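# Open four ring boxes with the robot hand

## Task

Open each of the four ring boxes and leave all of them upright and open on the table, with every ring still seated in its slot.

## Robot and tools

Robot: one Doosan M1013 six-joint arm whose root sits at (0, 0, 0.055) m in the scene frame, carrying a right-handed 16-motor hand (index, middle, ring, thumb). Scene frame: origin on the table top below the base, +z up, +y to the left when facing along +x. Positions are in metres. Cameras: cam_high and cam_low on a fixed stand, cam_wrist on the hand (all 672x504).

Hand point and hand axes: the tracked point lies off the palm side, roughly between the index and middle knuckles. In its own axes, +z points along straight fingers toward the tips, +x runs across the palm away from the thumb, and +y points out of the palm face. Straight fingertips reach about 0.156 m past the hand point. A rigid mast near the wrist on the palm side can hit objects. Fingertips have rubber caps; the rest is hard plastic.

The 24-number row, used by execute_actions and move. Every number is in [-1, 1].
- Numbers 1-3, dx dy dz: a position offset along the scene axes. 1.0 = 0.6 m.
- Numbers 4-6, rx ry rz: a rotation vector turning about the Hand target position. 1.0 = 180 degrees.
- These six are offsets from the Hand target as it stood when the action (or move) began, not absolute poses. Every row in one action counts from that same start, not from the previous row. Sending the same offset twice moves the hand twice as far.
- Numbers 7-22: absolute goal angles for the hand motors, scaled linearly between each hinge's two stops. Order: index_mcp, index_abd, index_pip, index_dip, middle_mcp, middle_abd, middle_pip, middle_dip, ring_mcp, ring_abd, ring_pip, ring_dip, thumb_cmc, thumb_axl, thumb_mcp, thumb_ipl.
  - Finger straight values: _mcp +0.75, _abd 0.00, _pip +0.58, _dip +0.70. Moving toward -1 curls a finger toward the palm; _abd toward -1 swings it away from the thumb.
  - Thumb straight values: thumb_cmc +0.71 (toward -1 brings the thumb in front of the palm), thumb_axl +0.68 (rolls the thumb), thumb_mcp +0.23 and thumb_ipl +0.17 (bend it).
- Number 23, current_limit: the current cap for all motors. -1 gives 0 mA and +1 gives 550 mA, never below 11 mA. A low cap also makes the fingers weak and slow.
- Number 24, speed: motor set-point speed, (speed+1)/2 of 8.5 rad/s.
- Defaults at scene start: current_limit +0.4, speed -0.6. Any value you send stays in force until you change it.
- To keep the hand unchanged, resend the motor numbers that the last result shows. At the start of a scene, fetch a result first, because a 0 in a row is a real command.

execute_actions(actions, cameras):
- actions is a list of actions. Each action is a table of 1 to 15 rows, one row per 1/30 s step. A table shorter than 15 rows holds its final row until step 15.
- Sending an empty list returns camera images and the scene's status.
- cameras is a list of names, or ["all"]. If left out, you get images only when actions is empty. An unknown name invalidates the call.

move(target, speed, blend, blocking, cameras):
- target is a single 24-number row, or a list of up to 15 rows. Every row's offsets count from the same starting Hand target.
- The hand travels a straight path and does not avoid obstacles.
- speed: 0.002-2 m/s, default 0.25. Turning is capped at twice that value in rad/s. Give one number, or one per target.
- blend: the corner-rounding radius in m; the default 0 stops at each target.
- blocking=false returns after about 0.5 s while the move keeps going.
- The result adds a move: line ending in done (within 3 mm and 2 degrees), off_target, moving, held or fault. A limits= note says paced (the pose was clipped) or held (steps were withheld).
- done does not tell you whether anything was touched. Faster moves lag and overshoot more. Keep paths away from the arm's own base.

Other tools:
- wait(seconds: 0-3600) lets time pass; a running move continues.
- stop() brakes a running move.
- zoom_image(camera: cam_high, cam_low or cam_wrist; region [x0, y0, x1, y1] in pixels, at most 504x504) enlarges part of the latest image from that camera.
- clear_fault() clears a torque or force fault that a result has already reported.
- read_manual(section="licences") returns licence text only.
- finished_scene(scene: 1 or 2) ends the scene and cannot be undone.

Results:
- end_effector_position (m) and end_effector_quat_wxyz, in the scene frame; velocities are omitted when the joints are essentially still.
- Hand target: the last commanded pose after clipping. Your next offsets count from it. The hand often settles a little short of it; a new execute_actions row, even an all-zero one, re-requests it.
- Joint positions and joint torques.
- hand_goal, hand_measured, hand_current_ma (positive pushes toward -1) and hand_state (moving, goal, blocked, overload), each listed in motor order.
- FAULT, MOTOR HOT and HAND FAULT lines when they occur. After a HAND FAULT line, the remaining robot calls in that reply are skipped.

Limits and cautions:
- Each step, commanded orientation is clipped to within 32 degrees of the measured orientation.
- The arm is stiff. Aiming even slightly past a firm contact can trigger a stop:
  - a torque fault at the joint load limits (waist and shoulder 316, elbow 148, wrist joints 41.8 N m);
  - a force fault at 144 N of net outside force;
  - a speed fault if the tool moves too fast.
- After a fault, call clear_fault. If the grip is pinning the arm, open the hand first.
- To end a push, command the target back past the current hand point.
- A finger presses only while its goal lies beyond the contact surface. A motor held at 495 mA or more for 5 s shuts down for 10 s.
- Holding loads, keeping the arm stretched out, or straining toward an unreachable pose heats the motors; overheating brakes the arm for 30-60 s.
- Approach the boxes gently at low speed. Do not slam the lids or knock boxes over or off the table; anything leaving the table fails the task. Do not dislodge the rings.
- Objects may be nudged by outside disturbances. Check with the cameras before finishing, because the boxes must stay open on their own after the robot lets go.

Each tool is called after "Emit:" in YAML: its name, and indented under it one key for each argument.

## Session

Scene 1 is done. Now I look at scene 2's starting state.

Emit:
execute_actions:
  actions: []

Emit:
zoom_image:
  camera: "cam_high"
  region: [200, 150, 450, 400]

Emit:
zoom_image:
  camera: "cam_low"
  region: [340, 260, 540, 410]

Scene clock: 0.00 s.
end_effector_position=(+0.8124, -0.1594, +0.3813) hand_goal=(+0.754, +0.000, +0.576, +0.696, +0.754, +0.000, +0.576, +0.696, +0.754, +0.000, +0.576, +0.696, +0.714, +0.678, +0.226, +0.168) hand_measured=(+0.754, +0.000, +0.576, +0.696, +0.754, +0.000, +0.576, +0.696, +0.754, +0.000, +0.576, +0.696, +0.714, +0.678, +0.226, +0.168) hand_current_ma=(+0, +0, +0, +0, +0, +0, +0, +0, +0, +0, +0, +0, +0, +0, +0, +0) hand_state=(goal, goal, goal, goal, goal, goal, goal, goal, goal, goal, goal, goal, goal, goal, goal, goal) hand_current_limit=0.40 hand_speed=-0.60 end_effector_quat_wxyz=(-0.033, -0.592, +0.805, +0.025)
Joint positions: [-0.246 0.649 1.056 -0.03 1.514 0.051]
Joint velocities: within noise
Joint torques (N m): no reading
Hand target: +0.8124, -0.1594, +0.3813; -0.033, -0.592, +0.805, +0.025
camera_calibration:
cam_wrist: T_world_to_cam=[[-0.33844, 0.93864, 0.06635, 0.43138], [0.73415, 0.21928, 0.64261, -0.84714], [0.58863, 0.2662, -0.76331, -0.02424]] pos_world=[0.78219, -0.2127, 0.49725]

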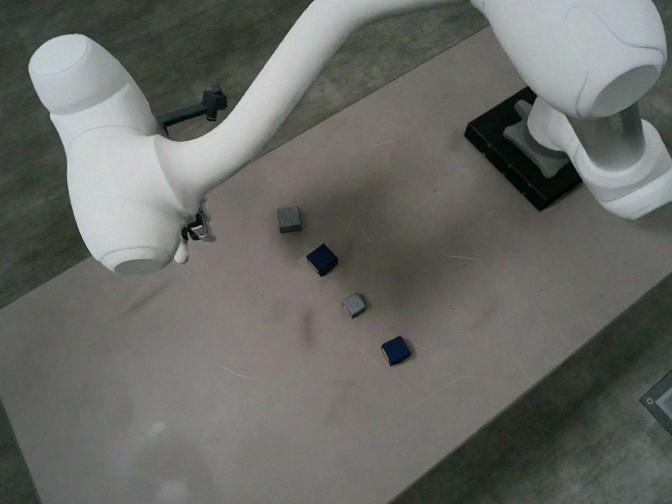

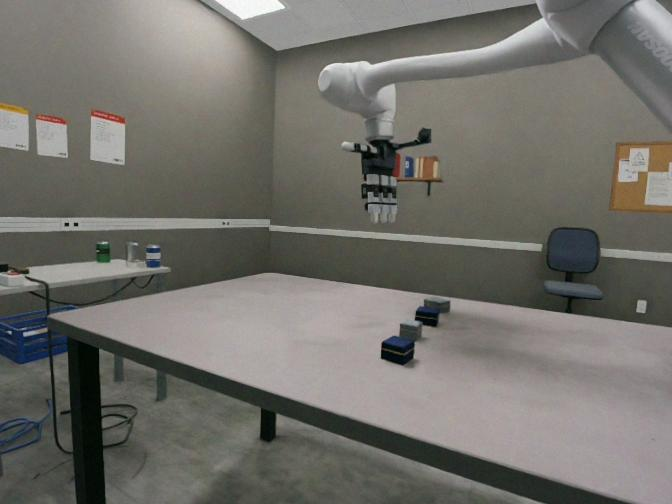

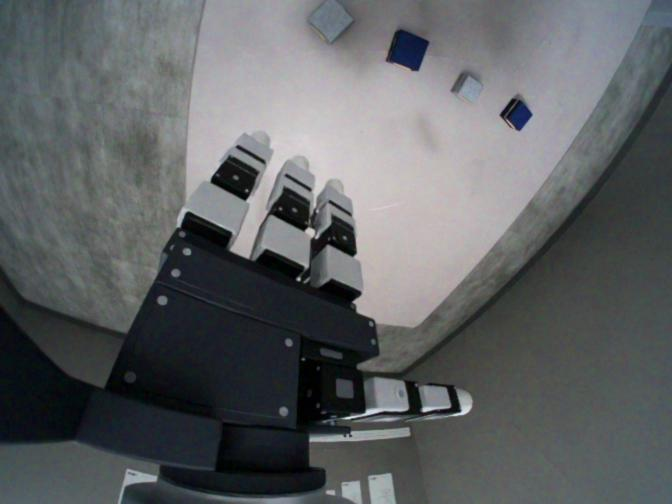

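Scaled by 2.016.

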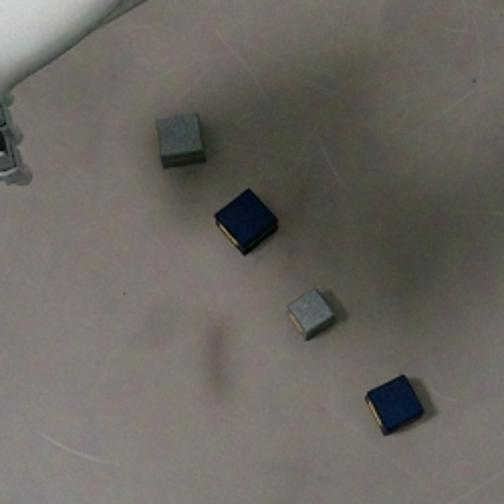

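Scaled by 2.520.

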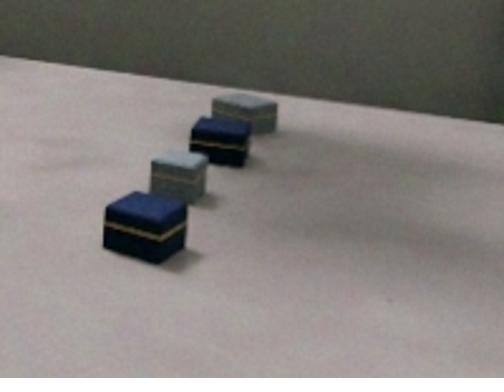

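Emit:
zoom_image:
  camera: "cam_high"
  region: [270, 195, 346, 281]

Emit:
zoom_image:
  camera: "cam_high"
  region: [335, 285, 421, 371]

Emit:
zoom_image:
  camera: "cam_low"
  region: [375, 290, 457, 372]

Emit:
zoom_image:
  camera: "cam_wrist"
  region: [300, 0, 552, 150]

Scaled by 5.860.

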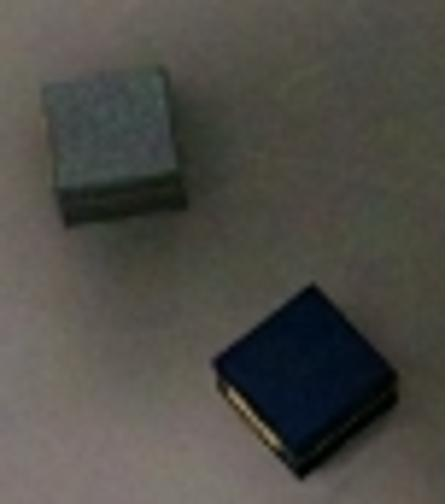

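Scaled by 5.860.

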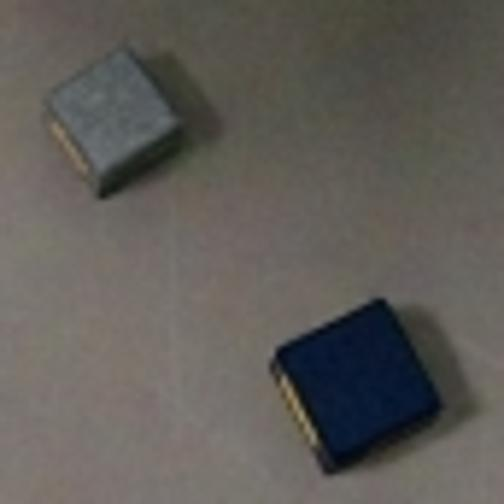

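Scaled by 6.146.

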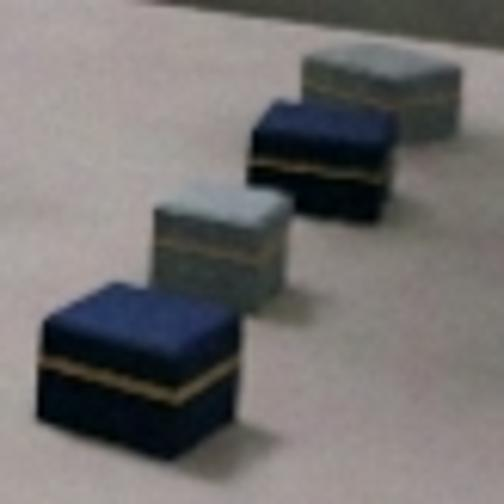

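Scaled by 2.000 from the camera's image (finer frame: 960x720).

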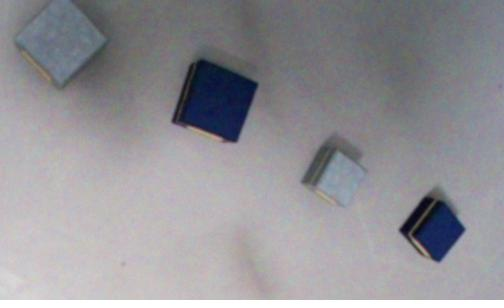

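Emit:
move:
  target: [-0.2338,-0.0465,-0.4355,-0.1231,-0.3369,-0.034,0.1918,0.17,-0.1752,0.0435,0.97,0,0.97,0.97,0.1918,-0.17,-0.1752,0.0435,-0.87,0.678,0.055,-0.24,0.5,-0.6]
  speed: 0.3
  cameras: ["cam_wrist","cam_high"]

Emit:
zoom_image:
  camera: "cam_wrist"
  region: [250, 0, 502, 189]

Emit:
zoom_image:
  camera: "cam_high"
  region: [240, 180, 450, 390]

Scene clock: 22.63 s.
end_effector_position=(+0.6721, -0.1873, +0.1200) hand_goal=(+0.192, +0.170, -0.176, +0.044, +0.970, +0.000, +0.970, +0.970, +0.192, -0.170, -0.176, +0.044, -0.870, +0.678, +0.056, -0.240) hand_measured=(+0.192, +0.166, -0.170, +0.046, +0.962, +0.000, +0.964, +0.968, +0.192, -0.166, -0.170, +0.046, -0.866, +0.678, +0.054, -0.238) hand_current_ma=(+0, -3, +6, +2, -10, +0, -7, -2, +0, +2, +5, +2, +3, +0, -2, +1) hand_state=(goal, goal, goal, goal, goal, goal, goal, goal, goal, goal, goal, goal, goal, goal, goal, goal) hand_current_limit=0.50 hand_speed=-0.60 end_effector_quat_wxyz=(+0.269, -0.465, +0.730, -0.422)
Joint positions: [-0.313 0.356 2.211 0.227 -0.484 -0.153]
Joint torques (N m): [-2.06 -56.32 -25.41 2.47 -2.26 0.42]
Hand target: +0.6721, -0.1873, +0.1200; +0.269, -0.465, +0.730, -0.422
Off the commanded pose: 0.000 m, 0 deg.
move: done
cam_wrist: T_world_to_cam=[[0.03108, 0.86143, -0.50692, 0.23343], [-0.11177, 0.50698, 0.85468, 0.0269], [0.99325, 0.0301, 0.11204, -0.55484]] pos_world=[0.54684, -0.19802, 0.1575]
Images, in order (width x height): cam_high 672x504, cam_wrist 672x504.

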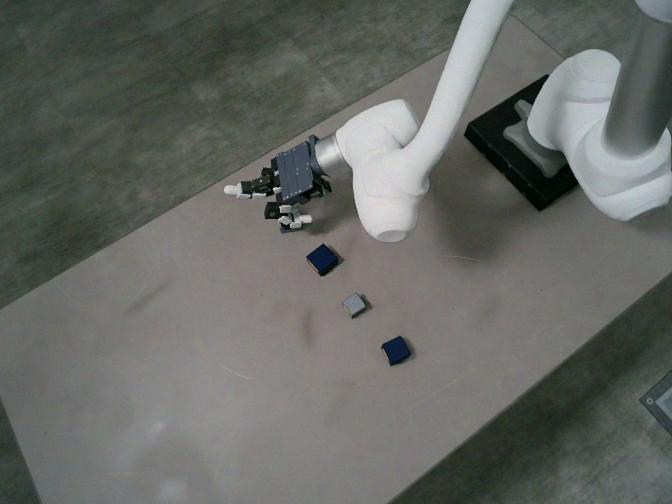

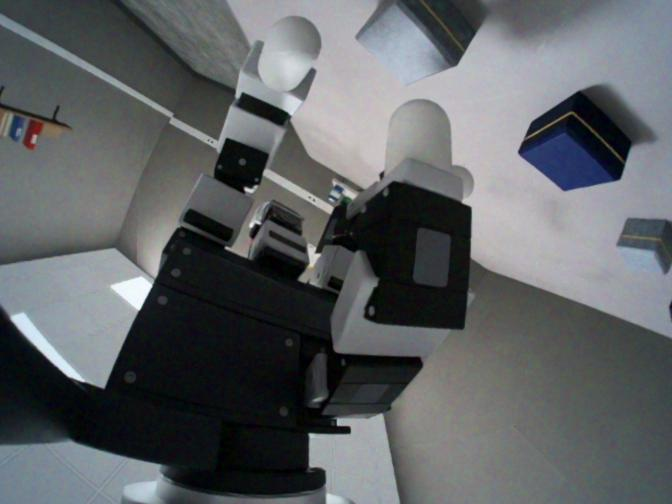

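Scaled by 2.000 from the camera's image (finer frame: 960x720).

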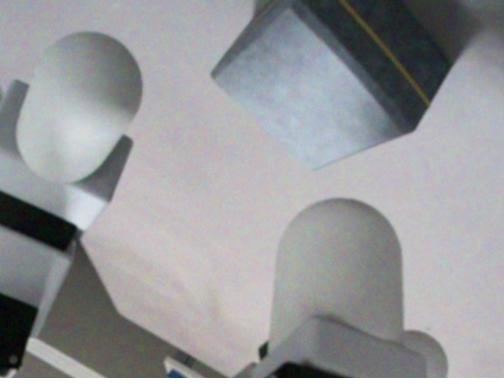

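Scaled by 2.400.

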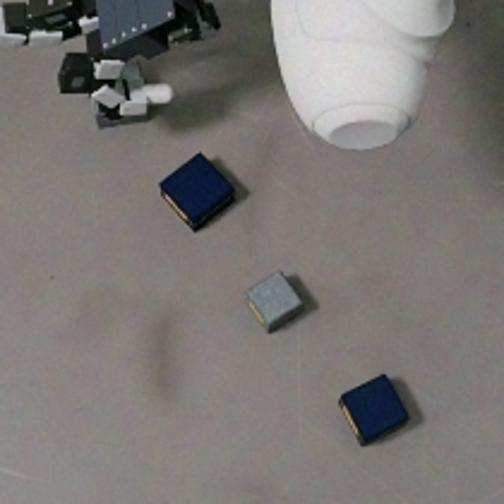

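Emit:
zoom_image:
  camera: "cam_wrist"
  region: [346, 0, 486, 105]

Scaled by 3.600 from the camera's image (finer frame: 960x720).

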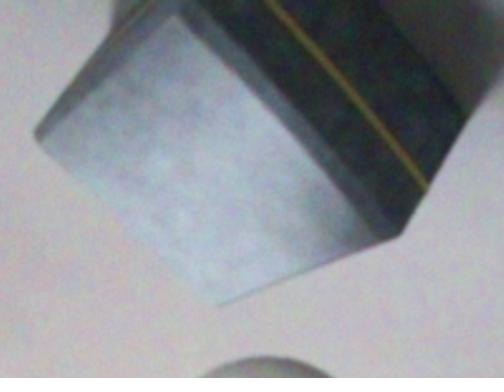

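Emit:
move:
  target:
    - [0.03,-0.01635,-0.06,0,0,-0.00667,0.1918,0.17,-0.1752,0.0435,0.97,0,0.97,0.97,0.1918,-0.17,-0.1752,0.0435,-0.87,0.678,0.055,-0.24,0.5,-0.6]
    - [0.03,-0.01635,-0.15333,0,0,-0.00667,0.1918,0.17,-0.1752,0.0435,0.97,0,0.97,0.97,0.1918,-0.17,-0.1752,0.0435,-0.87,0.678,0.055,-0.24,0.5,-0.6]
  speed: [0.15, 0.1]
  blend: [0.01, 0]
  cameras: ["cam_wrist"]

Emit:
zoom_image:
  camera: "cam_wrist"
  region: [250, 30, 502, 219]

Scene clock: 31.63 s.
end_effector_position=(+0.6901, -0.1971, +0.0280) hand_goal=(+0.192, +0.170, -0.176, +0.044, +0.970, +0.000, +0.970, +0.970, +0.192, -0.170, -0.176, +0.044, -0.870, +0.678, +0.056, -0.240) hand_measured=(+0.192, +0.166, -0.170, +0.046, +0.962, +0.000, +0.964, +0.968, +0.192, -0.166, -0.170, +0.046, -0.866, +0.678, +0.054, -0.238) hand_current_ma=(+0, -3, +5, +2, -11, +0, -7, -2, +0, +2, +5, +2, +3, +0, -2, +1) hand_state=(goal, goal, goal, goal, goal, goal, goal, goal, goal, goal, goal, goal, goal, goal, goal, goal) hand_current_limit=0.50 hand_speed=-0.60 end_effector_quat_wxyz=(+0.264, -0.458, +0.735, -0.425)
Joint positions: [-0.314 0.537 2.194 0.203 -0.647 -0.104]
Joint torques (N m): [-1.93 -66.45 -18.88 2.02 -2.26 0.32]
Hand target: +0.6901, -0.1971, +0.0280; +0.264, -0.458, +0.735, -0.425
Off the commanded pose: 0.000 m, 0 deg.
move: done
cam_wrist: T_world_to_cam=[[0.04914, 0.86058, -0.50693, 0.18197], [-0.10098, 0.50923, 0.85469, 0.10548], [0.99367, 0.00919, 0.11193, -0.56646]] pos_world=[0.56459, -0.20511, 0.0655]

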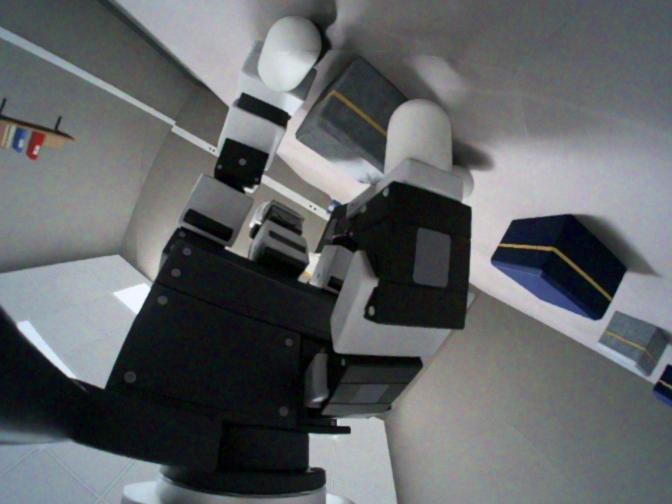

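Scaled by 2.000 from the camera's image (finer frame: 960x720).

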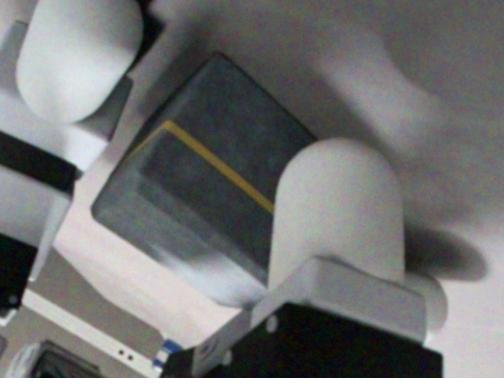

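Emit:
execute_actions:
  actions:
    - [[0,0,0,0,0,0,0.1918,-0.05,-0.1752,0.0435,0.97,0,0.97,0.97,0.1918,0.05,-0.1752,0.0435,-0.87,0.678,0.055,-0.24,0.6,-0.9]]
    - [[0,0,0,0,0,0,0.1918,-0.4,-0.1752,0.0435,0.97,0,0.97,0.97,0.1918,0.4,-0.1752,0.0435,-0.87,0.678,0.055,-0.24,0.6,-0.9]]
    - [[0,0,0,0,0,0,0.1918,-0.4,-0.1752,0.0435,0.97,0,0.97,0.97,0.1918,0.4,-0.1752,0.0435,-0.8629,0.678,-0.06,-0.22,0.6,-0.9]]
  cameras: ["cam_wrist"]

Emit:
zoom_image:
  camera: "cam_wrist"
  region: [250, 30, 502, 219]

Scene clock: 35.83 s.
end_effector_position=(+0.6901, -0.1971, +0.0280) hand_goal=(+0.192, -0.400, -0.176, +0.044, +0.970, +0.000, +0.970, +0.970, +0.192, +0.400, -0.176, +0.044, -0.862, +0.678, -0.060, -0.220) hand_measured=(+0.192, -0.034, -0.172, +0.046, +0.962, +0.000, +0.964, +0.968, +0.190, +0.050, -0.172, +0.046, -0.862, +0.678, -0.058, -0.222) hand_current_ma=(+0, +440, +4, +2, -11, +0, -7, -2, -1, -440, +4, +2, +0, +0, +2, -1) hand_state=(goal, blocked, goal, goal, goal, goal, goal, goal, goal, blocked, goal, goal, goal, goal, goal, goal) hand_current_limit=0.60 hand_speed=-0.90 end_effector_quat_wxyz=(+0.264, -0.458, +0.735, -0.425)
Joint positions: [-0.314 0.537 2.194 0.203 -0.647 -0.104]
Joint torques (N m): [-1.57 -66.63 -19.09 1.91 -2.17 0.41]
Hand target: +0.6901, -0.1971, +0.0280; +0.264, -0.458, +0.735, -0.425
Off the commanded pose: 0.000 m, 0 deg.
cam_wrist: T_world_to_cam=[[0.04919, 0.86059, -0.50693, 0.18203], [-0.10107, 0.50922, 0.85468, 0.10558], [0.99366, 0.00919, 0.11203, -0.56656]] pos_world=[0.56469, -0.20521, 0.0655]

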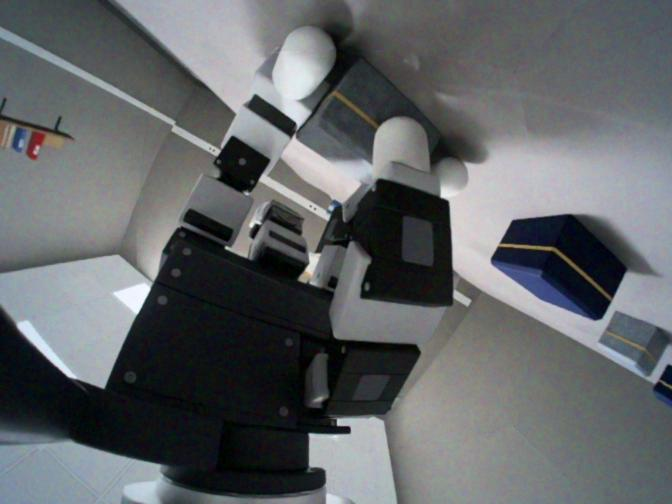

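Scaled by 2.000 from the camera's image (finer frame: 960x720).

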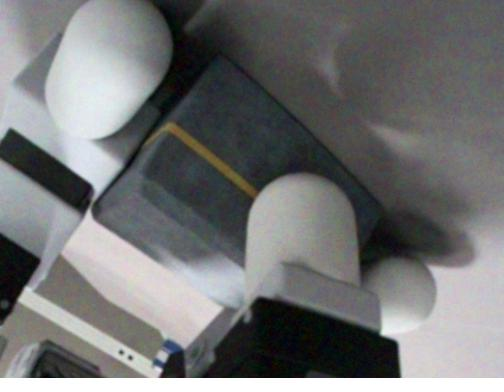

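Emit:
execute_actions:
  actions:
    - [[0,0,0,0,0,0,0.1918,-0.42,-0.1752,0.0435,0.97,0,0.97,0.97,0.1918,0.42,-0.1752,0.0435,-0.8629,0.678,-0.15,-0.22,0.72,-0.9]]
    - [[0,0,0,0,0,0,0.1918,-0.42,-0.1752,0.0435,0.97,0,0.97,0.97,0.1918,0.42,-0.1752,0.0435,-0.894,0.678,-0.2292,-0.1827,0.72,-0.9]]
    - [[0,0,0,0,0,0,0.1918,-0.42,-0.1752,0.0435,0.97,0,0.97,0.97,0.1918,0.42,-0.1752,0.0435,-0.9114,0.678,-0.1551,-0.347,0.72,-0.9]]
    - [[0,0,0,0,0,0,0.1918,-0.42,-0.1752,0.0435,0.97,0,0.97,0.97,0.1918,0.42,-0.1752,0.0435,-0.9329,0.678,-0.127,-0.4357,0.72,-0.9]]
  cameras: ["cam_wrist"]

Emit:
zoom_image:
  camera: "cam_wrist"
  region: [250, 30, 502, 219]

Scene clock: 39.37 s.
end_effector_position=(+0.6901, -0.1971, +0.0280) hand_goal=(+0.192, -0.420, -0.176, +0.044, +0.970, +0.000, +0.970, +0.970, +0.192, +0.420, -0.176, +0.044, -0.932, +0.678, -0.126, -0.436) hand_measured=(+0.216, -0.034, -0.170, +0.046, +0.962, +0.000, +0.964, +0.968, +0.214, +0.052, -0.168, +0.046, -0.928, +0.678, -0.086, -0.404) hand_current_ma=(+44, +473, +7, +2, -11, +0, -7, -2, +39, -473, +8, +2, +4, +0, +127, +95) hand_state=(blocked, blocked, goal, goal, goal, goal, goal, goal, blocked, blocked, goal, goal, goal, goal, blocked, blocked) hand_current_limit=0.72 hand_speed=-0.90 end_effector_quat_wxyz=(+0.264, -0.458, +0.735, -0.425)
Joint positions: [-0.314 0.537 2.194 0.203 -0.647 -0.104]
Joint torques (N m): [-1.58 -65.24 -18.92 1.97 -1.8 0.32]
Hand target: +0.6901, -0.1971, +0.0280; +0.264, -0.458, +0.735, -0.425
Off the commanded pose: 0.000 m, 0 deg.
cam_wrist: T_world_to_cam=[[0.04919, 0.86059, -0.50693, 0.18203], [-0.10107, 0.50922, 0.85468, 0.10558], [0.99366, 0.00919, 0.11203, -0.56656]] pos_world=[0.56469, -0.20521, 0.0655]

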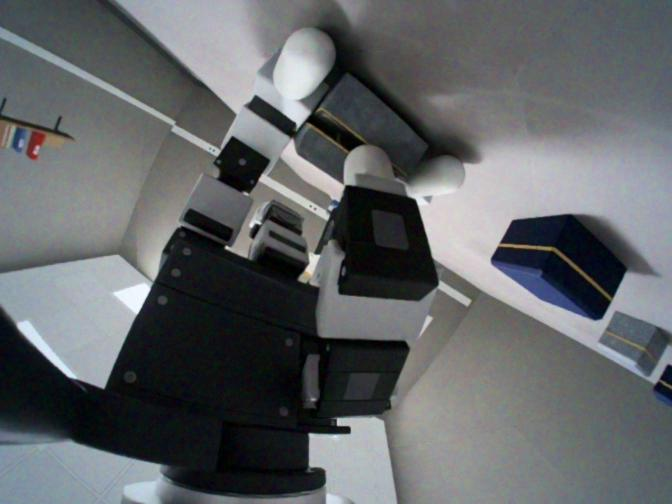

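Scaled by 2.000 from the camera's image (finer frame: 960x720).

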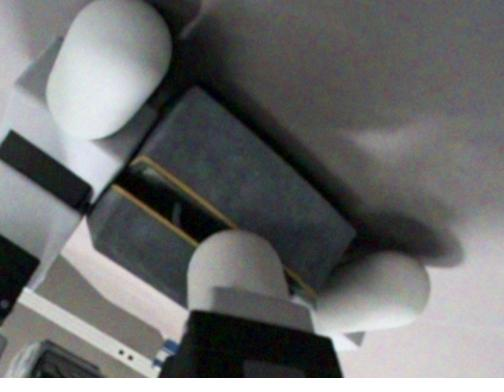

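Emit:
execute_actions:
  actions:
    - [[0,0,0,0,0,0,0.165,-0.42,-0.1752,0.0435,0.97,0,0.97,0.97,0.165,0.42,-0.1752,0.0435,-0.9329,0.678,-0.11,-0.46,0.72,-0.9]]
    - [[0,0,0,0,0,0,0.15,-0.42,-0.1752,0.0435,0.97,0,0.97,0.97,0.15,0.42,-0.1752,0.0435,-0.9557,0.678,-0.085,-0.5243,0.72,-0.9]]
  cameras: ["cam_wrist"]

Emit:
zoom_image:
  camera: "cam_wrist"
  region: [250, 30, 502, 219]

Scene clock: 47.70 s.
end_effector_position=(+0.6901, -0.1971, +0.0280) hand_goal=(+0.150, -0.420, -0.176, +0.044, +0.970, +0.000, +0.970, +0.970, +0.150, +0.420, -0.176, +0.044, -0.956, +0.678, -0.084, -0.524) hand_measured=(+0.212, -0.034, -0.168, +0.046, +0.962, +0.000, +0.964, +0.968, +0.206, +0.052, -0.166, +0.046, -0.956, +0.676, -0.056, -0.504) hand_current_ma=(+169, +473, +10, +2, -11, +0, -7, -2, +152, -473, +11, +2, +0, -2, +78, +46) hand_state=(blocked, blocked, goal, goal, goal, goal, goal, goal, blocked, blocked, goal, goal, goal, goal, blocked, goal) hand_current_limit=0.72 hand_speed=-0.90 end_effector_quat_wxyz=(+0.264, -0.458, +0.735, -0.425)
Joint positions: [-0.314 0.537 2.194 0.203 -0.647 -0.104]
Joint torques (N m): [-2.08 -64.81 -18.31 1.97 -1.68 0.33]
Hand target: +0.6901, -0.1971, +0.0280; +0.264, -0.458, +0.735, -0.425
Off the commanded pose: 0.000 m, 0 deg.
cam_wrist: T_world_to_cam=[[0.04919, 0.86059, -0.50693, 0.18203], [-0.10107, 0.50922, 0.85468, 0.10558], [0.99366, 0.00919, 0.11203, -0.56656]] pos_world=[0.56469, -0.20521, 0.0655]

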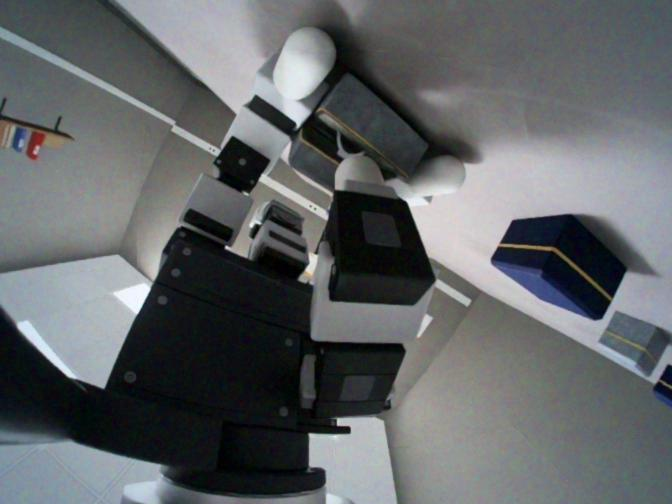

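Scaled by 2.000 from the camera's image (finer frame: 960x720).

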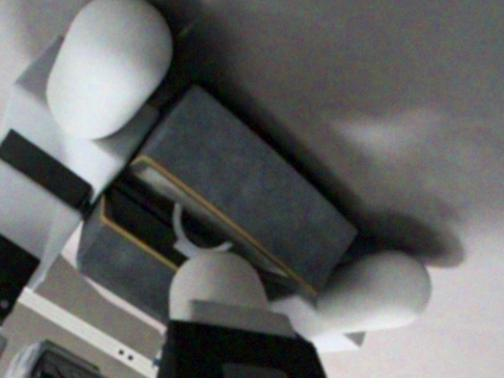

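Emit:
execute_actions:
  actions:
    - [[0,0,0,0,0,0,0.13,-0.42,-0.1752,0.0435,0.97,0,0.97,0.97,0.13,0.42,-0.1752,0.0435,-0.9786,0.678,-0.1,-0.5805,0.72,-0.9]]
    - [[0,0,0,0,0,0,0.12,-0.42,-0.1752,0.0435,0.97,0,0.97,0.97,0.12,0.42,-0.1752,0.0435,-1,0.678,-0.108,-0.6368,0.72,-0.9]]
    - [[0,0,0,0,0,0,0.12,-0.42,-0.1752,0.0435,0.97,0,0.97,0.97,0.12,0.42,-0.1752,0.0435,-1,0.678,-0.145,-0.6562,0.72,-0.9]]
    - [[0,0,0,0,0,0,0.12,-0.42,-0.1752,0.0435,0.97,0,0.97,0.97,0.12,0.42,-0.1752,0.0435,-1,0.678,-0.184,-0.6746,0.72,-0.9]]
  cameras: ["cam_wrist"]

Emit:
zoom_image:
  camera: "cam_wrist"
  region: [250, 30, 502, 219]

Scene clock: 51.30 s.
end_effector_position=(+0.6901, -0.1971, +0.0280) hand_goal=(+0.120, -0.420, -0.176, +0.044, +0.970, +0.000, +0.970, +0.970, +0.120, +0.420, -0.176, +0.044, -1.000, +0.678, -0.184, -0.674) hand_measured=(+0.138, -0.034, -0.168, +0.046, +0.962, +0.000, +0.964, +0.968, +0.126, +0.054, -0.170, +0.046, -1.000, +0.678, -0.178, -0.670) hand_current_ma=(+29, +473, +10, +2, -11, +0, -7, -2, +5, -473, +5, +2, +0, +0, +9, +7) hand_state=(goal, blocked, goal, goal, goal, goal, goal, goal, goal, blocked, goal, goal, goal, goal, goal, goal) hand_current_limit=0.72 hand_speed=-0.90 end_effector_quat_wxyz=(+0.264, -0.458, +0.735, -0.425)
Joint positions: [-0.314 0.537 2.194 0.203 -0.647 -0.104]
Joint torques (N m): [-1.64 -66.36 -18.81 1.98 -2.07 0.39]
Hand target: +0.6901, -0.1971, +0.0280; +0.264, -0.458, +0.735, -0.425
Off the commanded pose: 0.000 m, 0 deg.
cam_wrist: T_world_to_cam=[[0.04919, 0.86059, -0.50693, 0.18203], [-0.10107, 0.50922, 0.85468, 0.10558], [0.99366, 0.00919, 0.11203, -0.56656]] pos_world=[0.56469, -0.20521, 0.0655]

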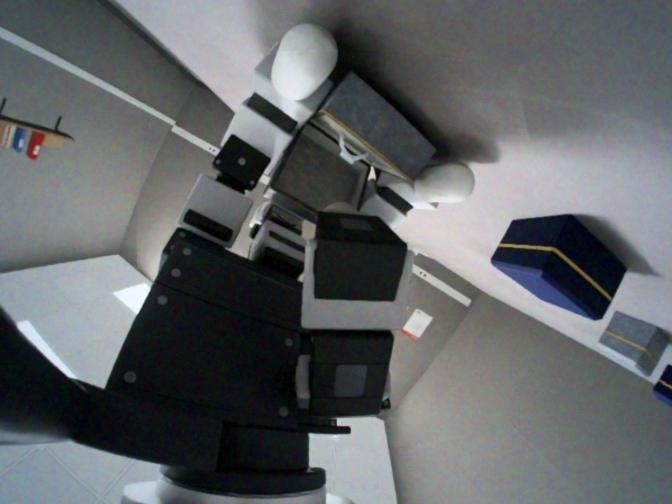

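Scaled by 2.000 from the camera's image (finer frame: 960x720).

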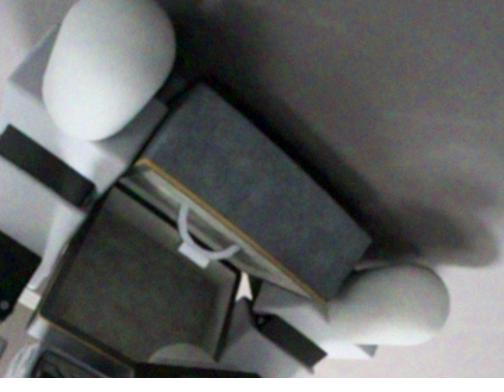

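Emit:
execute_actions:
  actions:
    - [[0,0,0,0,0,0,0.12,-0.06,-0.1752,0.0435,0.97,0,0.97,0.97,0.12,0.08,-0.1752,0.0435,-1,0.678,-0.242,-0.6562,0.72,-0.9]]
    - [[0,0,0,0,0,0,0.12,0.08,-0.1752,0.0435,0.97,0,0.97,0.97,0.12,-0.08,-0.1752,0.0435,-1,0.678,-0.3,-0.6368,0.72,-0.9]]
  cameras: ["cam_wrist"]

Emit:
zoom_image:
  camera: "cam_wrist"
  region: [250, 30, 502, 219]

Scene clock: 54.37 s.
end_effector_position=(+0.6901, -0.1971, +0.0280) hand_goal=(+0.120, +0.080, -0.176, +0.044, +0.970, +0.000, +0.970, +0.970, +0.120, -0.080, -0.176, +0.044, -1.000, +0.678, -0.300, -0.636) hand_measured=(+0.122, +0.066, -0.172, +0.046, +0.962, +0.000, +0.964, +0.968, +0.120, -0.072, -0.172, +0.046, -1.000, +0.678, -0.296, -0.636) hand_current_ma=(+1, -17, +3, +2, -11, +0, -7, -2, +0, +9, +4, +2, +0, +0, +6, -1) hand_state=(goal, goal, goal, goal, goal, goal, goal, goal, goal, goal, goal, goal, goal, goal, goal, goal) hand_current_limit=0.72 hand_speed=-0.90 end_effector_quat_wxyz=(+0.264, -0.458, +0.735, -0.425)
Joint positions: [-0.314 0.537 2.194 0.203 -0.647 -0.104]
Joint torques (N m): [-1.42 -64.95 -18.44 1.91 -1.9 0.33]
Hand target: +0.6901, -0.1971, +0.0280; +0.264, -0.458, +0.735, -0.425
Off the commanded pose: 0.000 m, 0 deg.
cam_wrist: T_world_to_cam=[[0.04919, 0.86059, -0.50693, 0.18203], [-0.10107, 0.50922, 0.85468, 0.10558], [0.99366, 0.00919, 0.11203, -0.56656]] pos_world=[0.56469, -0.20521, 0.0655]

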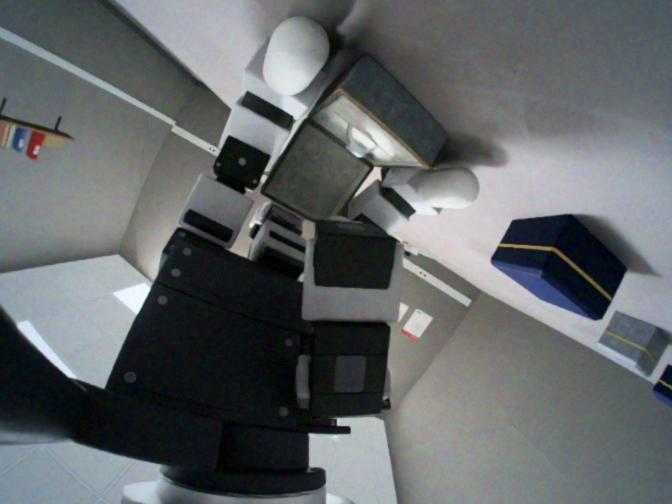

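Scaled by 2.000 from the camera's image (finer frame: 960x720).

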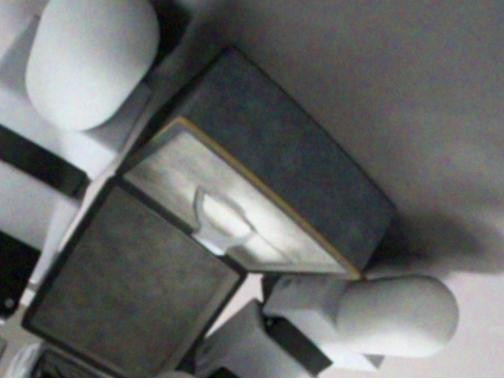

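Emit:
move:
  target:
    - [0,0,0.1533,0,0,0,0.12,0.08,-0.1752,0.0435,0.97,0,0.97,0.97,0.12,-0.08,-0.1752,0.0435,-1,0.678,-0.3,-0.6368,0.6,-0.8]
    - [-0.0328,0.2312,0.1533,0,0,0.1733,0.1918,0.17,-0.1752,0.0435,0.97,0,0.97,0.97,0.1918,-0.17,-0.1752,0.0435,-0.87,0.678,0.055,-0.24,0.6,-0.6]
  speed: [0.06, 0.2]
  blend: [0.015, 0]
  cameras: ["cam_wrist","cam_high"]

Emit:
zoom_image:
  camera: "cam_wrist"
  region: [346, 0, 486, 105]

Emit:
zoom_image:
  camera: "cam_high"
  region: [240, 180, 450, 390]

Scene clock: 60.40 s.
end_effector_position=(+0.6705, -0.0584, +0.1200) hand_goal=(+0.192, +0.170, -0.176, +0.044, +0.970, +0.000, +0.970, +0.970, +0.192, -0.170, -0.176, +0.044, -0.870, +0.678, +0.056, -0.240) hand_measured=(+0.186, +0.166, -0.172, +0.046, +0.962, +0.000, +0.964, +0.968, +0.186, -0.166, -0.172, +0.046, -0.870, +0.678, +0.054, -0.242) hand_current_ma=(-7, -3, +3, +2, -11, +0, -7, -2, -6, +3, +4, +2, +0, +0, -2, -1) hand_state=(goal, goal, goal, goal, goal, goal, goal, goal, goal, goal, goal, goal, goal, goal, goal, goal) hand_current_limit=0.60 hand_speed=-0.60 end_effector_quat_wxyz=(-0.369, +0.638, -0.585, +0.338)
Joint positions: [-0.245 0.341 2.237 -0.591 -0.535 0.339]
Joint torques (N m): [-2.05 -51.7 -21.97 2.62 -2.12 0.35]
Hand target: +0.6705, -0.0584, +0.1200; -0.369, +0.638, -0.585, +0.338
Off the commanded pose: 0.000 m, 0 deg.
move: done
cam_wrist: T_world_to_cam=[[-0.40368, 0.76165, -0.50689, 0.40807], [-0.3502, 0.38321, 0.8547, 0.11398], [0.84522, 0.52254, 0.11204, -0.4291]] pos_world=[0.56734, -0.13026, 0.1575]
Images, in order (width x height): cam_high 672x504, cam_wrist 672x504.

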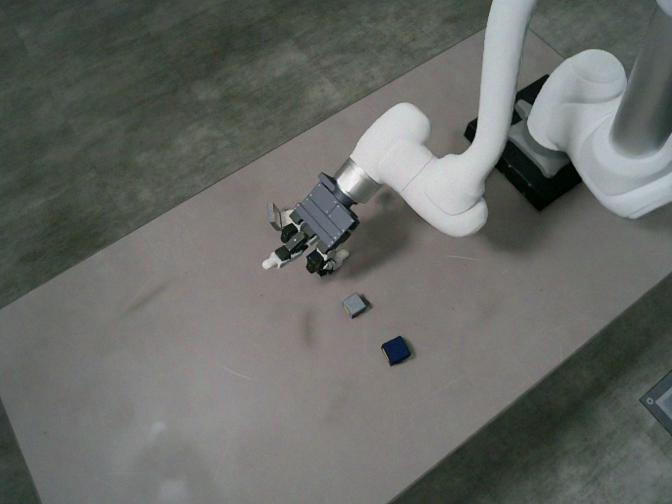

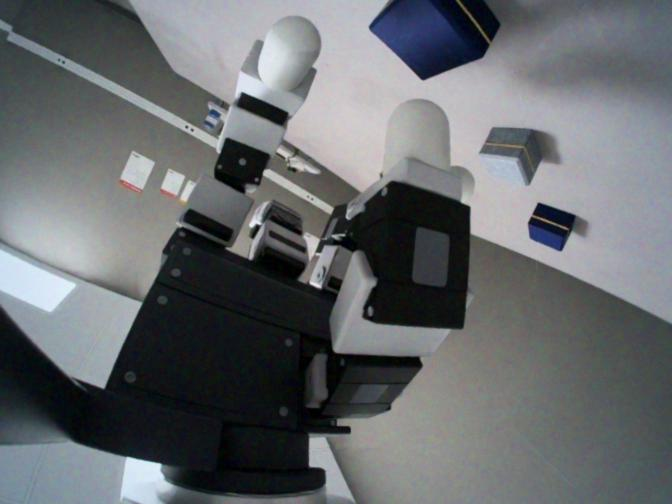

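Scaled by 3.600 from the camera's image (finer frame: 960x720).

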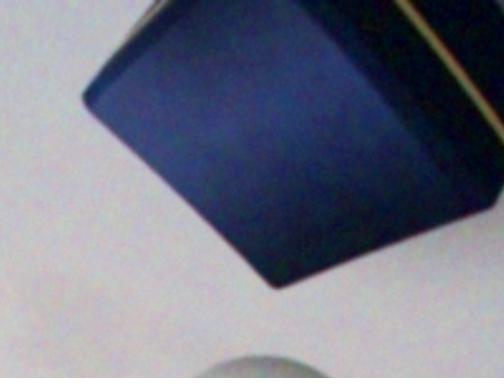

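Scaled by 2.400.

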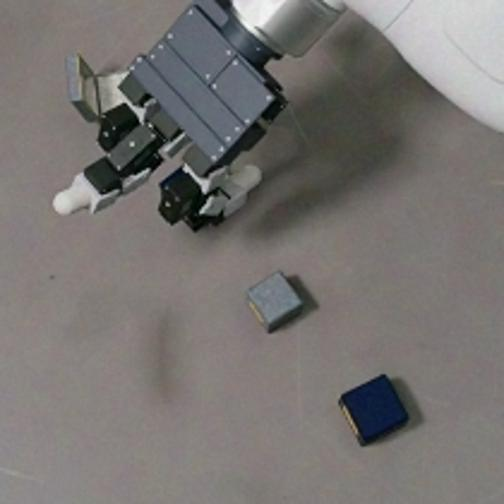

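Emit:
move:
  target: [-0.0027,0.0002,-0.1533,0,0,-0.00833,0.1918,0.17,-0.1752,0.0435,0.97,0,0.97,0.97,0.1918,-0.17,-0.1752,0.0435,-0.87,0.678,0.055,-0.24,0.6,-0.6]
  speed: 0.1
  cameras: []

Emit:
execute_actions:
  actions:
    - [[0,0,0,0,0,0,0.1918,-0.04,-0.1752,0.0435,0.97,0,0.97,0.97,0.1918,0.05,-0.1752,0.0435,-0.87,0.678,0.0,-0.23,0.72,-0.9]]
    - [[0,0,0,0,0,0,0.1918,-0.42,-0.1752,0.0435,0.97,0,0.97,0.97,0.1918,0.42,-0.1752,0.0435,-0.8629,0.678,-0.06,-0.22,0.72,-0.9]]
    - [[0,0,0,0,0,0,0.178,-0.42,-0.1752,0.0435,0.97,0,0.97,0.97,0.178,0.42,-0.1752,0.0435,-0.8629,0.678,-0.11,-0.22,0.72,-0.9]]
  cameras: ["cam_wrist"]

Emit:
zoom_image:
  camera: "cam_wrist"
  region: [250, 30, 502, 219]

Scene clock: 64.67 s.
end_effector_position=(+0.6688, -0.0582, +0.0281) hand_goal=(+0.192, +0.170, -0.176, +0.044, +0.970, +0.000, +0.970, +0.970, +0.192, -0.170, -0.176, +0.044, -0.870, +0.678, +0.056, -0.240) hand_measured=(+0.186, +0.166, -0.172, +0.046, +0.962, +0.000, +0.964, +0.968, +0.186, -0.166, -0.172, +0.046, -0.870, +0.678, +0.054, -0.242) hand_current_ma=(-7, -3, +3, +2, -11, +0, -7, -2, -6, +3, +4, +2, +0, +0, -2, -1) hand_state=(goal, goal, goal, goal, goal, goal, goal, goal, goal, goal, goal, goal, goal, goal, goal, goal) hand_current_limit=0.60 hand_speed=-0.60 end_effector_quat_wxyz=(-0.364, +0.631, -0.593, +0.343)
Joint positions: [-0.239 0.509 2.266 -0.411 -0.702 0.154]
Joint torques (N m): [-1.57 -60.31 -15.19 2.03 -2.26 0.35]
Hand target: +0.6688, -0.0582, +0.0280; -0.364, +0.631, -0.593, +0.343
Off the commanded pose: 0.000 m, 0 deg.
move: done

Scene clock: 66.37 s.
end_effector_position=(+0.6688, -0.0582, +0.0280) hand_goal=(+0.178, -0.420, -0.176, +0.044, +0.970, +0.000, +0.970, +0.970, +0.178, +0.420, -0.176, +0.044, -0.862, +0.678, -0.110, -0.220) hand_measured=(+0.182, -0.034, -0.174, +0.046, +0.962, +0.000, +0.964, +0.968, +0.182, +0.052, -0.172, +0.046, -0.862, +0.678, -0.108, -0.222) hand_current_ma=(+4, +473, +2, +2, -11, +0, -7, -2, +4, -473, +3, +2, +0, +0, +3, -1) hand_state=(goal, blocked, goal, goal, goal, goal, goal, goal, goal, blocked, goal, goal, goal, goal, goal, goal) hand_current_limit=0.72 hand_speed=-0.90 end_effector_quat_wxyz=(-0.364, +0.631, -0.593, +0.343)
Joint positions: [-0.239 0.509 2.266 -0.411 -0.702 0.154]
Joint torques (N m): [-1.61 -60.75 -14.88 1.99 -2.19 0.32]
Hand target: +0.6688, -0.0582, +0.0280; -0.364, +0.631, -0.593, +0.343
Off the commanded pose: 0.000 m, 0 deg.
cam_wrist: T_world_to_cam=[[-0.38361, 0.77192, -0.50693, 0.34783], [-0.34008, 0.39227, 0.85467, 0.18574], [0.85859, 0.50026, 0.11203, -0.42771]] pos_world=[0.56383, -0.12739, 0.0655]

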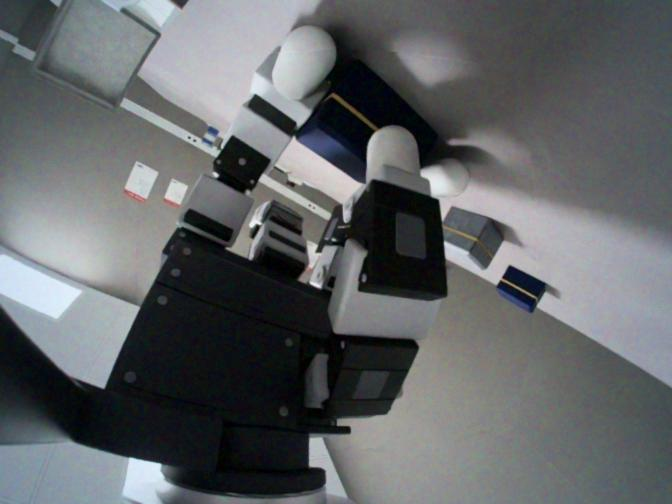

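Scaled by 2.000 from the camera's image (finer frame: 960x720).

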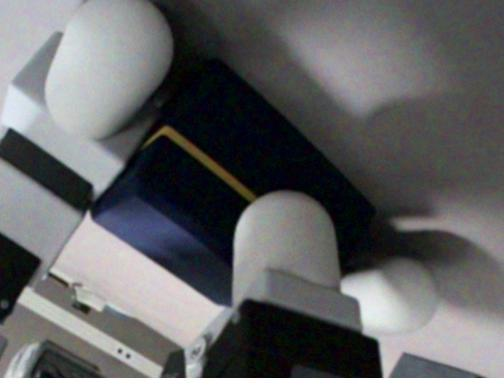

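Emit:
execute_actions:
  actions:
    - [[0,0,0,0,0,0,0.178,-0.42,-0.1752,0.0435,0.97,0,0.97,0.97,0.178,0.42,-0.1752,0.0435,-0.8629,0.678,-0.15,-0.22,0.72,-0.9]]
    - [[0,0,0,0,0,0,0.178,-0.42,-0.1752,0.0435,0.97,0,0.97,0.97,0.178,0.42,-0.1752,0.0435,-0.894,0.678,-0.215,-0.1827,0.72,-0.9]]
    - [[0,0,0,0,0,0,0.178,-0.42,-0.1752,0.0435,0.97,0,0.97,0.97,0.178,0.42,-0.1752,0.0435,-0.9114,0.678,-0.145,-0.347,0.72,-0.9]]
    - [[0,0,0,0,0,0,0.178,-0.42,-0.1752,0.0435,0.97,0,0.97,0.97,0.178,0.42,-0.1752,0.0435,-0.9329,0.678,-0.12,-0.4357,0.72,-0.9]]
  cameras: ["cam_wrist"]

Emit:
zoom_image:
  camera: "cam_wrist"
  region: [250, 30, 502, 219]

Scene clock: 72.20 s.
end_effector_position=(+0.6688, -0.0582, +0.0280) hand_goal=(+0.178, -0.420, -0.176, +0.044, +0.970, +0.000, +0.970, +0.970, +0.178, +0.420, -0.176, +0.044, -0.932, +0.678, -0.120, -0.436) hand_measured=(+0.200, -0.034, -0.170, +0.046, +0.962, +0.000, +0.964, +0.968, +0.198, +0.052, -0.170, +0.046, -0.924, +0.682, -0.082, -0.406) hand_current_ma=(+43, +473, +5, +2, -11, +0, -7, -2, +36, -473, +7, +2, +11, +5, +115, +90) hand_state=(blocked, blocked, goal, goal, goal, goal, goal, goal, blocked, blocked, goal, goal, goal, goal, blocked, blocked) hand_current_limit=0.72 hand_speed=-0.90 end_effector_quat_wxyz=(-0.364, +0.631, -0.593, +0.343)
Joint positions: [-0.239 0.509 2.266 -0.411 -0.702 0.154]
Joint torques (N m): [-1.9 -58.47 -14.66 1.93 -1.83 0.33]
Hand target: +0.6688, -0.0582, +0.0280; -0.364, +0.631, -0.593, +0.343
Off the commanded pose: 0.000 m, 0 deg.
cam_wrist: T_world_to_cam=[[-0.38361, 0.77192, -0.50693, 0.34783], [-0.34008, 0.39227, 0.85467, 0.18574], [0.85859, 0.50026, 0.11203, -0.42771]] pos_world=[0.56383, -0.12739, 0.0655]

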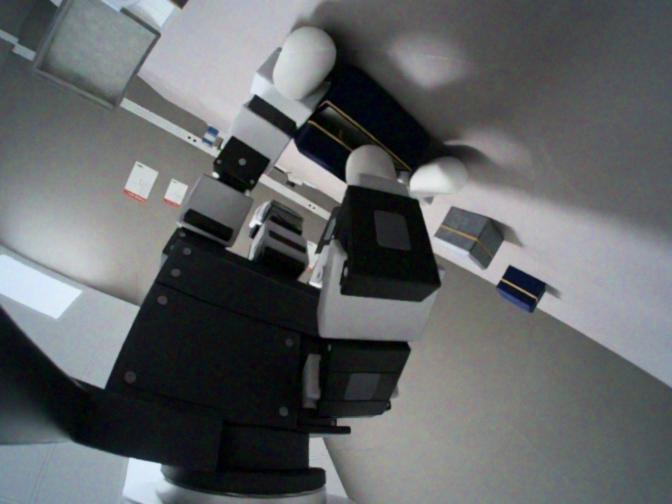

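Scaled by 2.000 from the camera's image (finer frame: 960x720).

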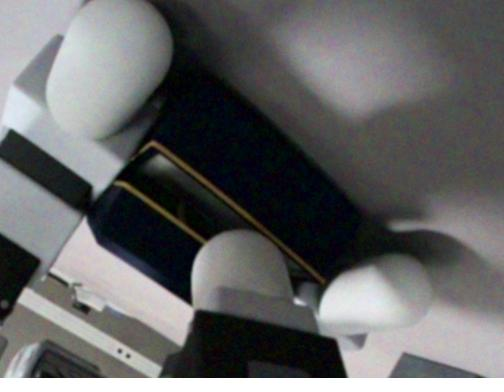

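Emit:
execute_actions:
  actions:
    - [[0,0,0,0,0,0,0.165,-0.42,-0.1752,0.0435,0.97,0,0.97,0.97,0.165,0.42,-0.1752,0.0435,-0.9557,0.678,-0.09,-0.5143,0.72,-0.9]]
    - [[0,0,0,0,0,0,0.15,-0.42,-0.1752,0.0435,0.97,0,0.97,0.97,0.15,0.42,-0.1752,0.0435,-0.9786,0.678,-0.095,-0.5805,0.72,-0.9]]
    - [[0,0,0,0,0,0,0.145,-0.42,-0.1752,0.0435,0.97,0,0.97,0.97,0.145,0.42,-0.1752,0.0435,-1,0.678,-0.108,-0.6368,0.72,-0.9]]
    - [[0,0,0,0,0,0,0.145,-0.42,-0.1752,0.0435,0.97,0,0.97,0.97,0.145,0.42,-0.1752,0.0435,-1,0.678,-0.145,-0.6562,0.72,-0.9]]
    - [[0,0,0,0,0,0,0.145,-0.42,-0.1752,0.0435,0.97,0,0.97,0.97,0.145,0.42,-0.1752,0.0435,-1,0.678,-0.184,-0.6746,0.72,-0.9]]
  cameras: ["cam_wrist"]

Emit:
zoom_image:
  camera: "cam_wrist"
  region: [250, 30, 502, 219]

Scene clock: 76.33 s.
end_effector_position=(+0.6688, -0.0582, +0.0280) hand_goal=(+0.146, -0.420, -0.176, +0.044, +0.970, +0.000, +0.970, +0.970, +0.146, +0.420, -0.176, +0.044, -1.000, +0.678, -0.184, -0.674) hand_measured=(+0.156, -0.034, -0.170, +0.046, +0.962, +0.000, +0.964, +0.968, +0.156, +0.054, -0.170, +0.046, -1.000, +0.678, -0.178, -0.670) hand_current_ma=(+15, +473, +8, +2, -11, +0, -7, -2, +12, -473, +7, +2, +0, -1, +8, +6) hand_state=(goal, blocked, goal, goal, goal, goal, goal, goal, goal, blocked, goal, goal, goal, goal, goal, goal) hand_current_limit=0.72 hand_speed=-0.90 end_effector_quat_wxyz=(-0.364, +0.631, -0.593, +0.343)
Joint positions: [-0.239 0.509 2.266 -0.411 -0.702 0.154]
Joint torques (N m): [-1.69 -60.29 -14.61 2.04 -2.04 0.36]
Hand target: +0.6688, -0.0582, +0.0280; -0.364, +0.631, -0.593, +0.343
Off the commanded pose: 0.000 m, 0 deg.
cam_wrist: T_world_to_cam=[[-0.38361, 0.77192, -0.50693, 0.34783], [-0.34008, 0.39227, 0.85467, 0.18574], [0.85859, 0.50026, 0.11203, -0.42771]] pos_world=[0.56383, -0.12739, 0.0655]

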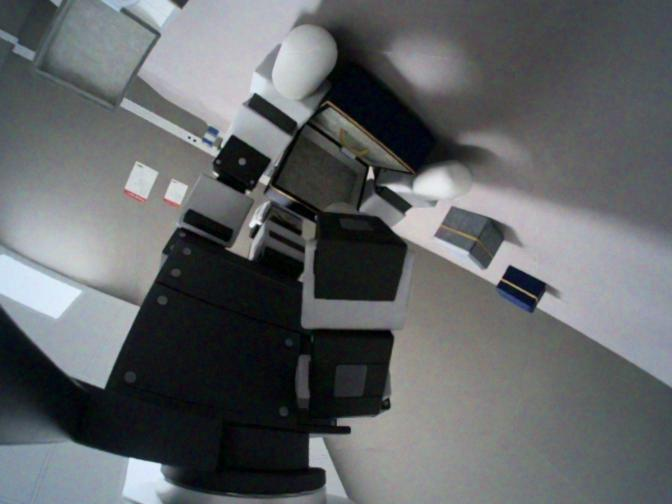

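Scaled by 2.000 from the camera's image (finer frame: 960x720).

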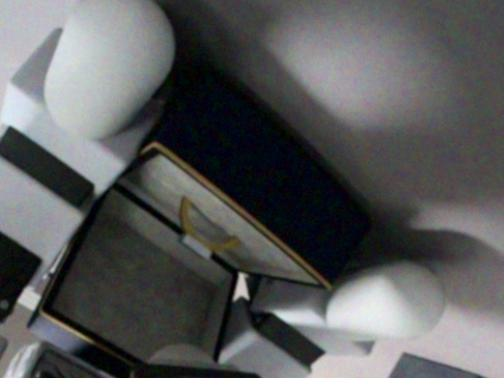

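Emit:
execute_actions:
  actions:
    - [[0,0,0,0,0,0,0.145,-0.06,-0.1752,0.0435,0.97,0,0.97,0.97,0.145,0.08,-0.1752,0.0435,-1,0.678,-0.242,-0.6562,0.72,-0.9]]
    - [[0,0,0,0,0,0,0.145,0.08,-0.1752,0.0435,0.97,0,0.97,0.97,0.145,-0.08,-0.1752,0.0435,-1,0.678,-0.3,-0.6368,0.72,-0.9]]
  cameras: ["cam_wrist"]

Emit:
zoom_image:
  camera: "cam_wrist"
  region: [250, 30, 502, 219]

Scene clock: 78.17 s.
end_effector_position=(+0.6688, -0.0582, +0.0280) hand_goal=(+0.146, +0.080, -0.176, +0.044, +0.970, +0.000, +0.970, +0.970, +0.146, -0.080, -0.176, +0.044, -1.000, +0.678, -0.300, -0.636) hand_measured=(+0.148, +0.074, -0.170, +0.046, +0.962, +0.000, +0.964, +0.968, +0.146, -0.076, -0.170, +0.046, -1.000, +0.678, -0.296, -0.636) hand_current_ma=(+1, -5, +6, +2, -11, +0, -7, -2, +1, +3, +6, +2, +0, +0, +6, -1) hand_state=(goal, goal, goal, goal, goal, goal, goal, goal, goal, goal, goal, goal, goal, goal, goal, goal) hand_current_limit=0.72 hand_speed=-0.90 end_effector_quat_wxyz=(-0.364, +0.631, -0.593, +0.343)
Joint positions: [-0.239 0.509 2.266 -0.411 -0.702 0.154]
Joint torques (N m): [-1.61 -60.15 -14.93 1.97 -2.15 0.3]
Hand target: +0.6688, -0.0582, +0.0280; -0.364, +0.631, -0.593, +0.343
Off the commanded pose: 0.000 m, 0 deg.
cam_wrist: T_world_to_cam=[[-0.38361, 0.77192, -0.50693, 0.34783], [-0.34008, 0.39227, 0.85467, 0.18574], [0.85859, 0.50026, 0.11203, -0.42771]] pos_world=[0.56383, -0.12739, 0.0655]

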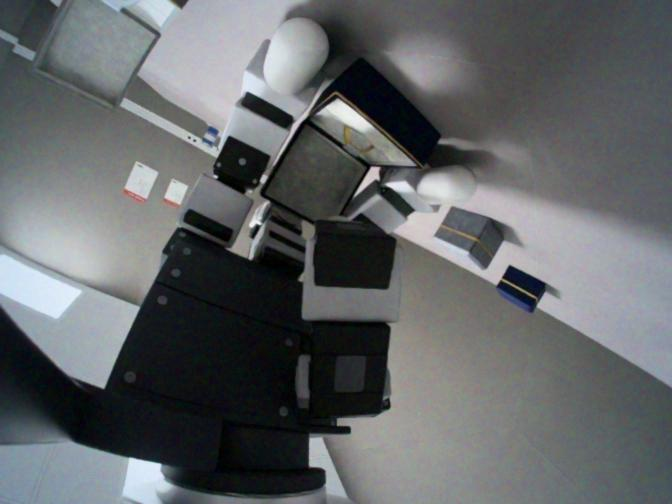

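Scaled by 2.000 from the camera's image (finer frame: 960x720).

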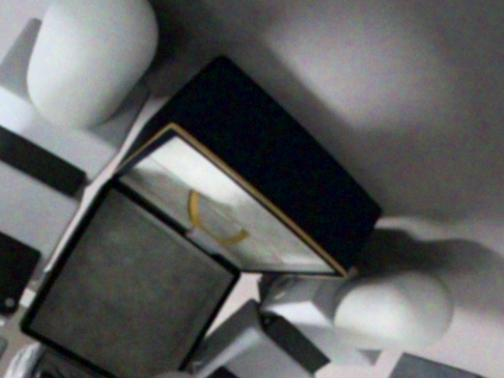

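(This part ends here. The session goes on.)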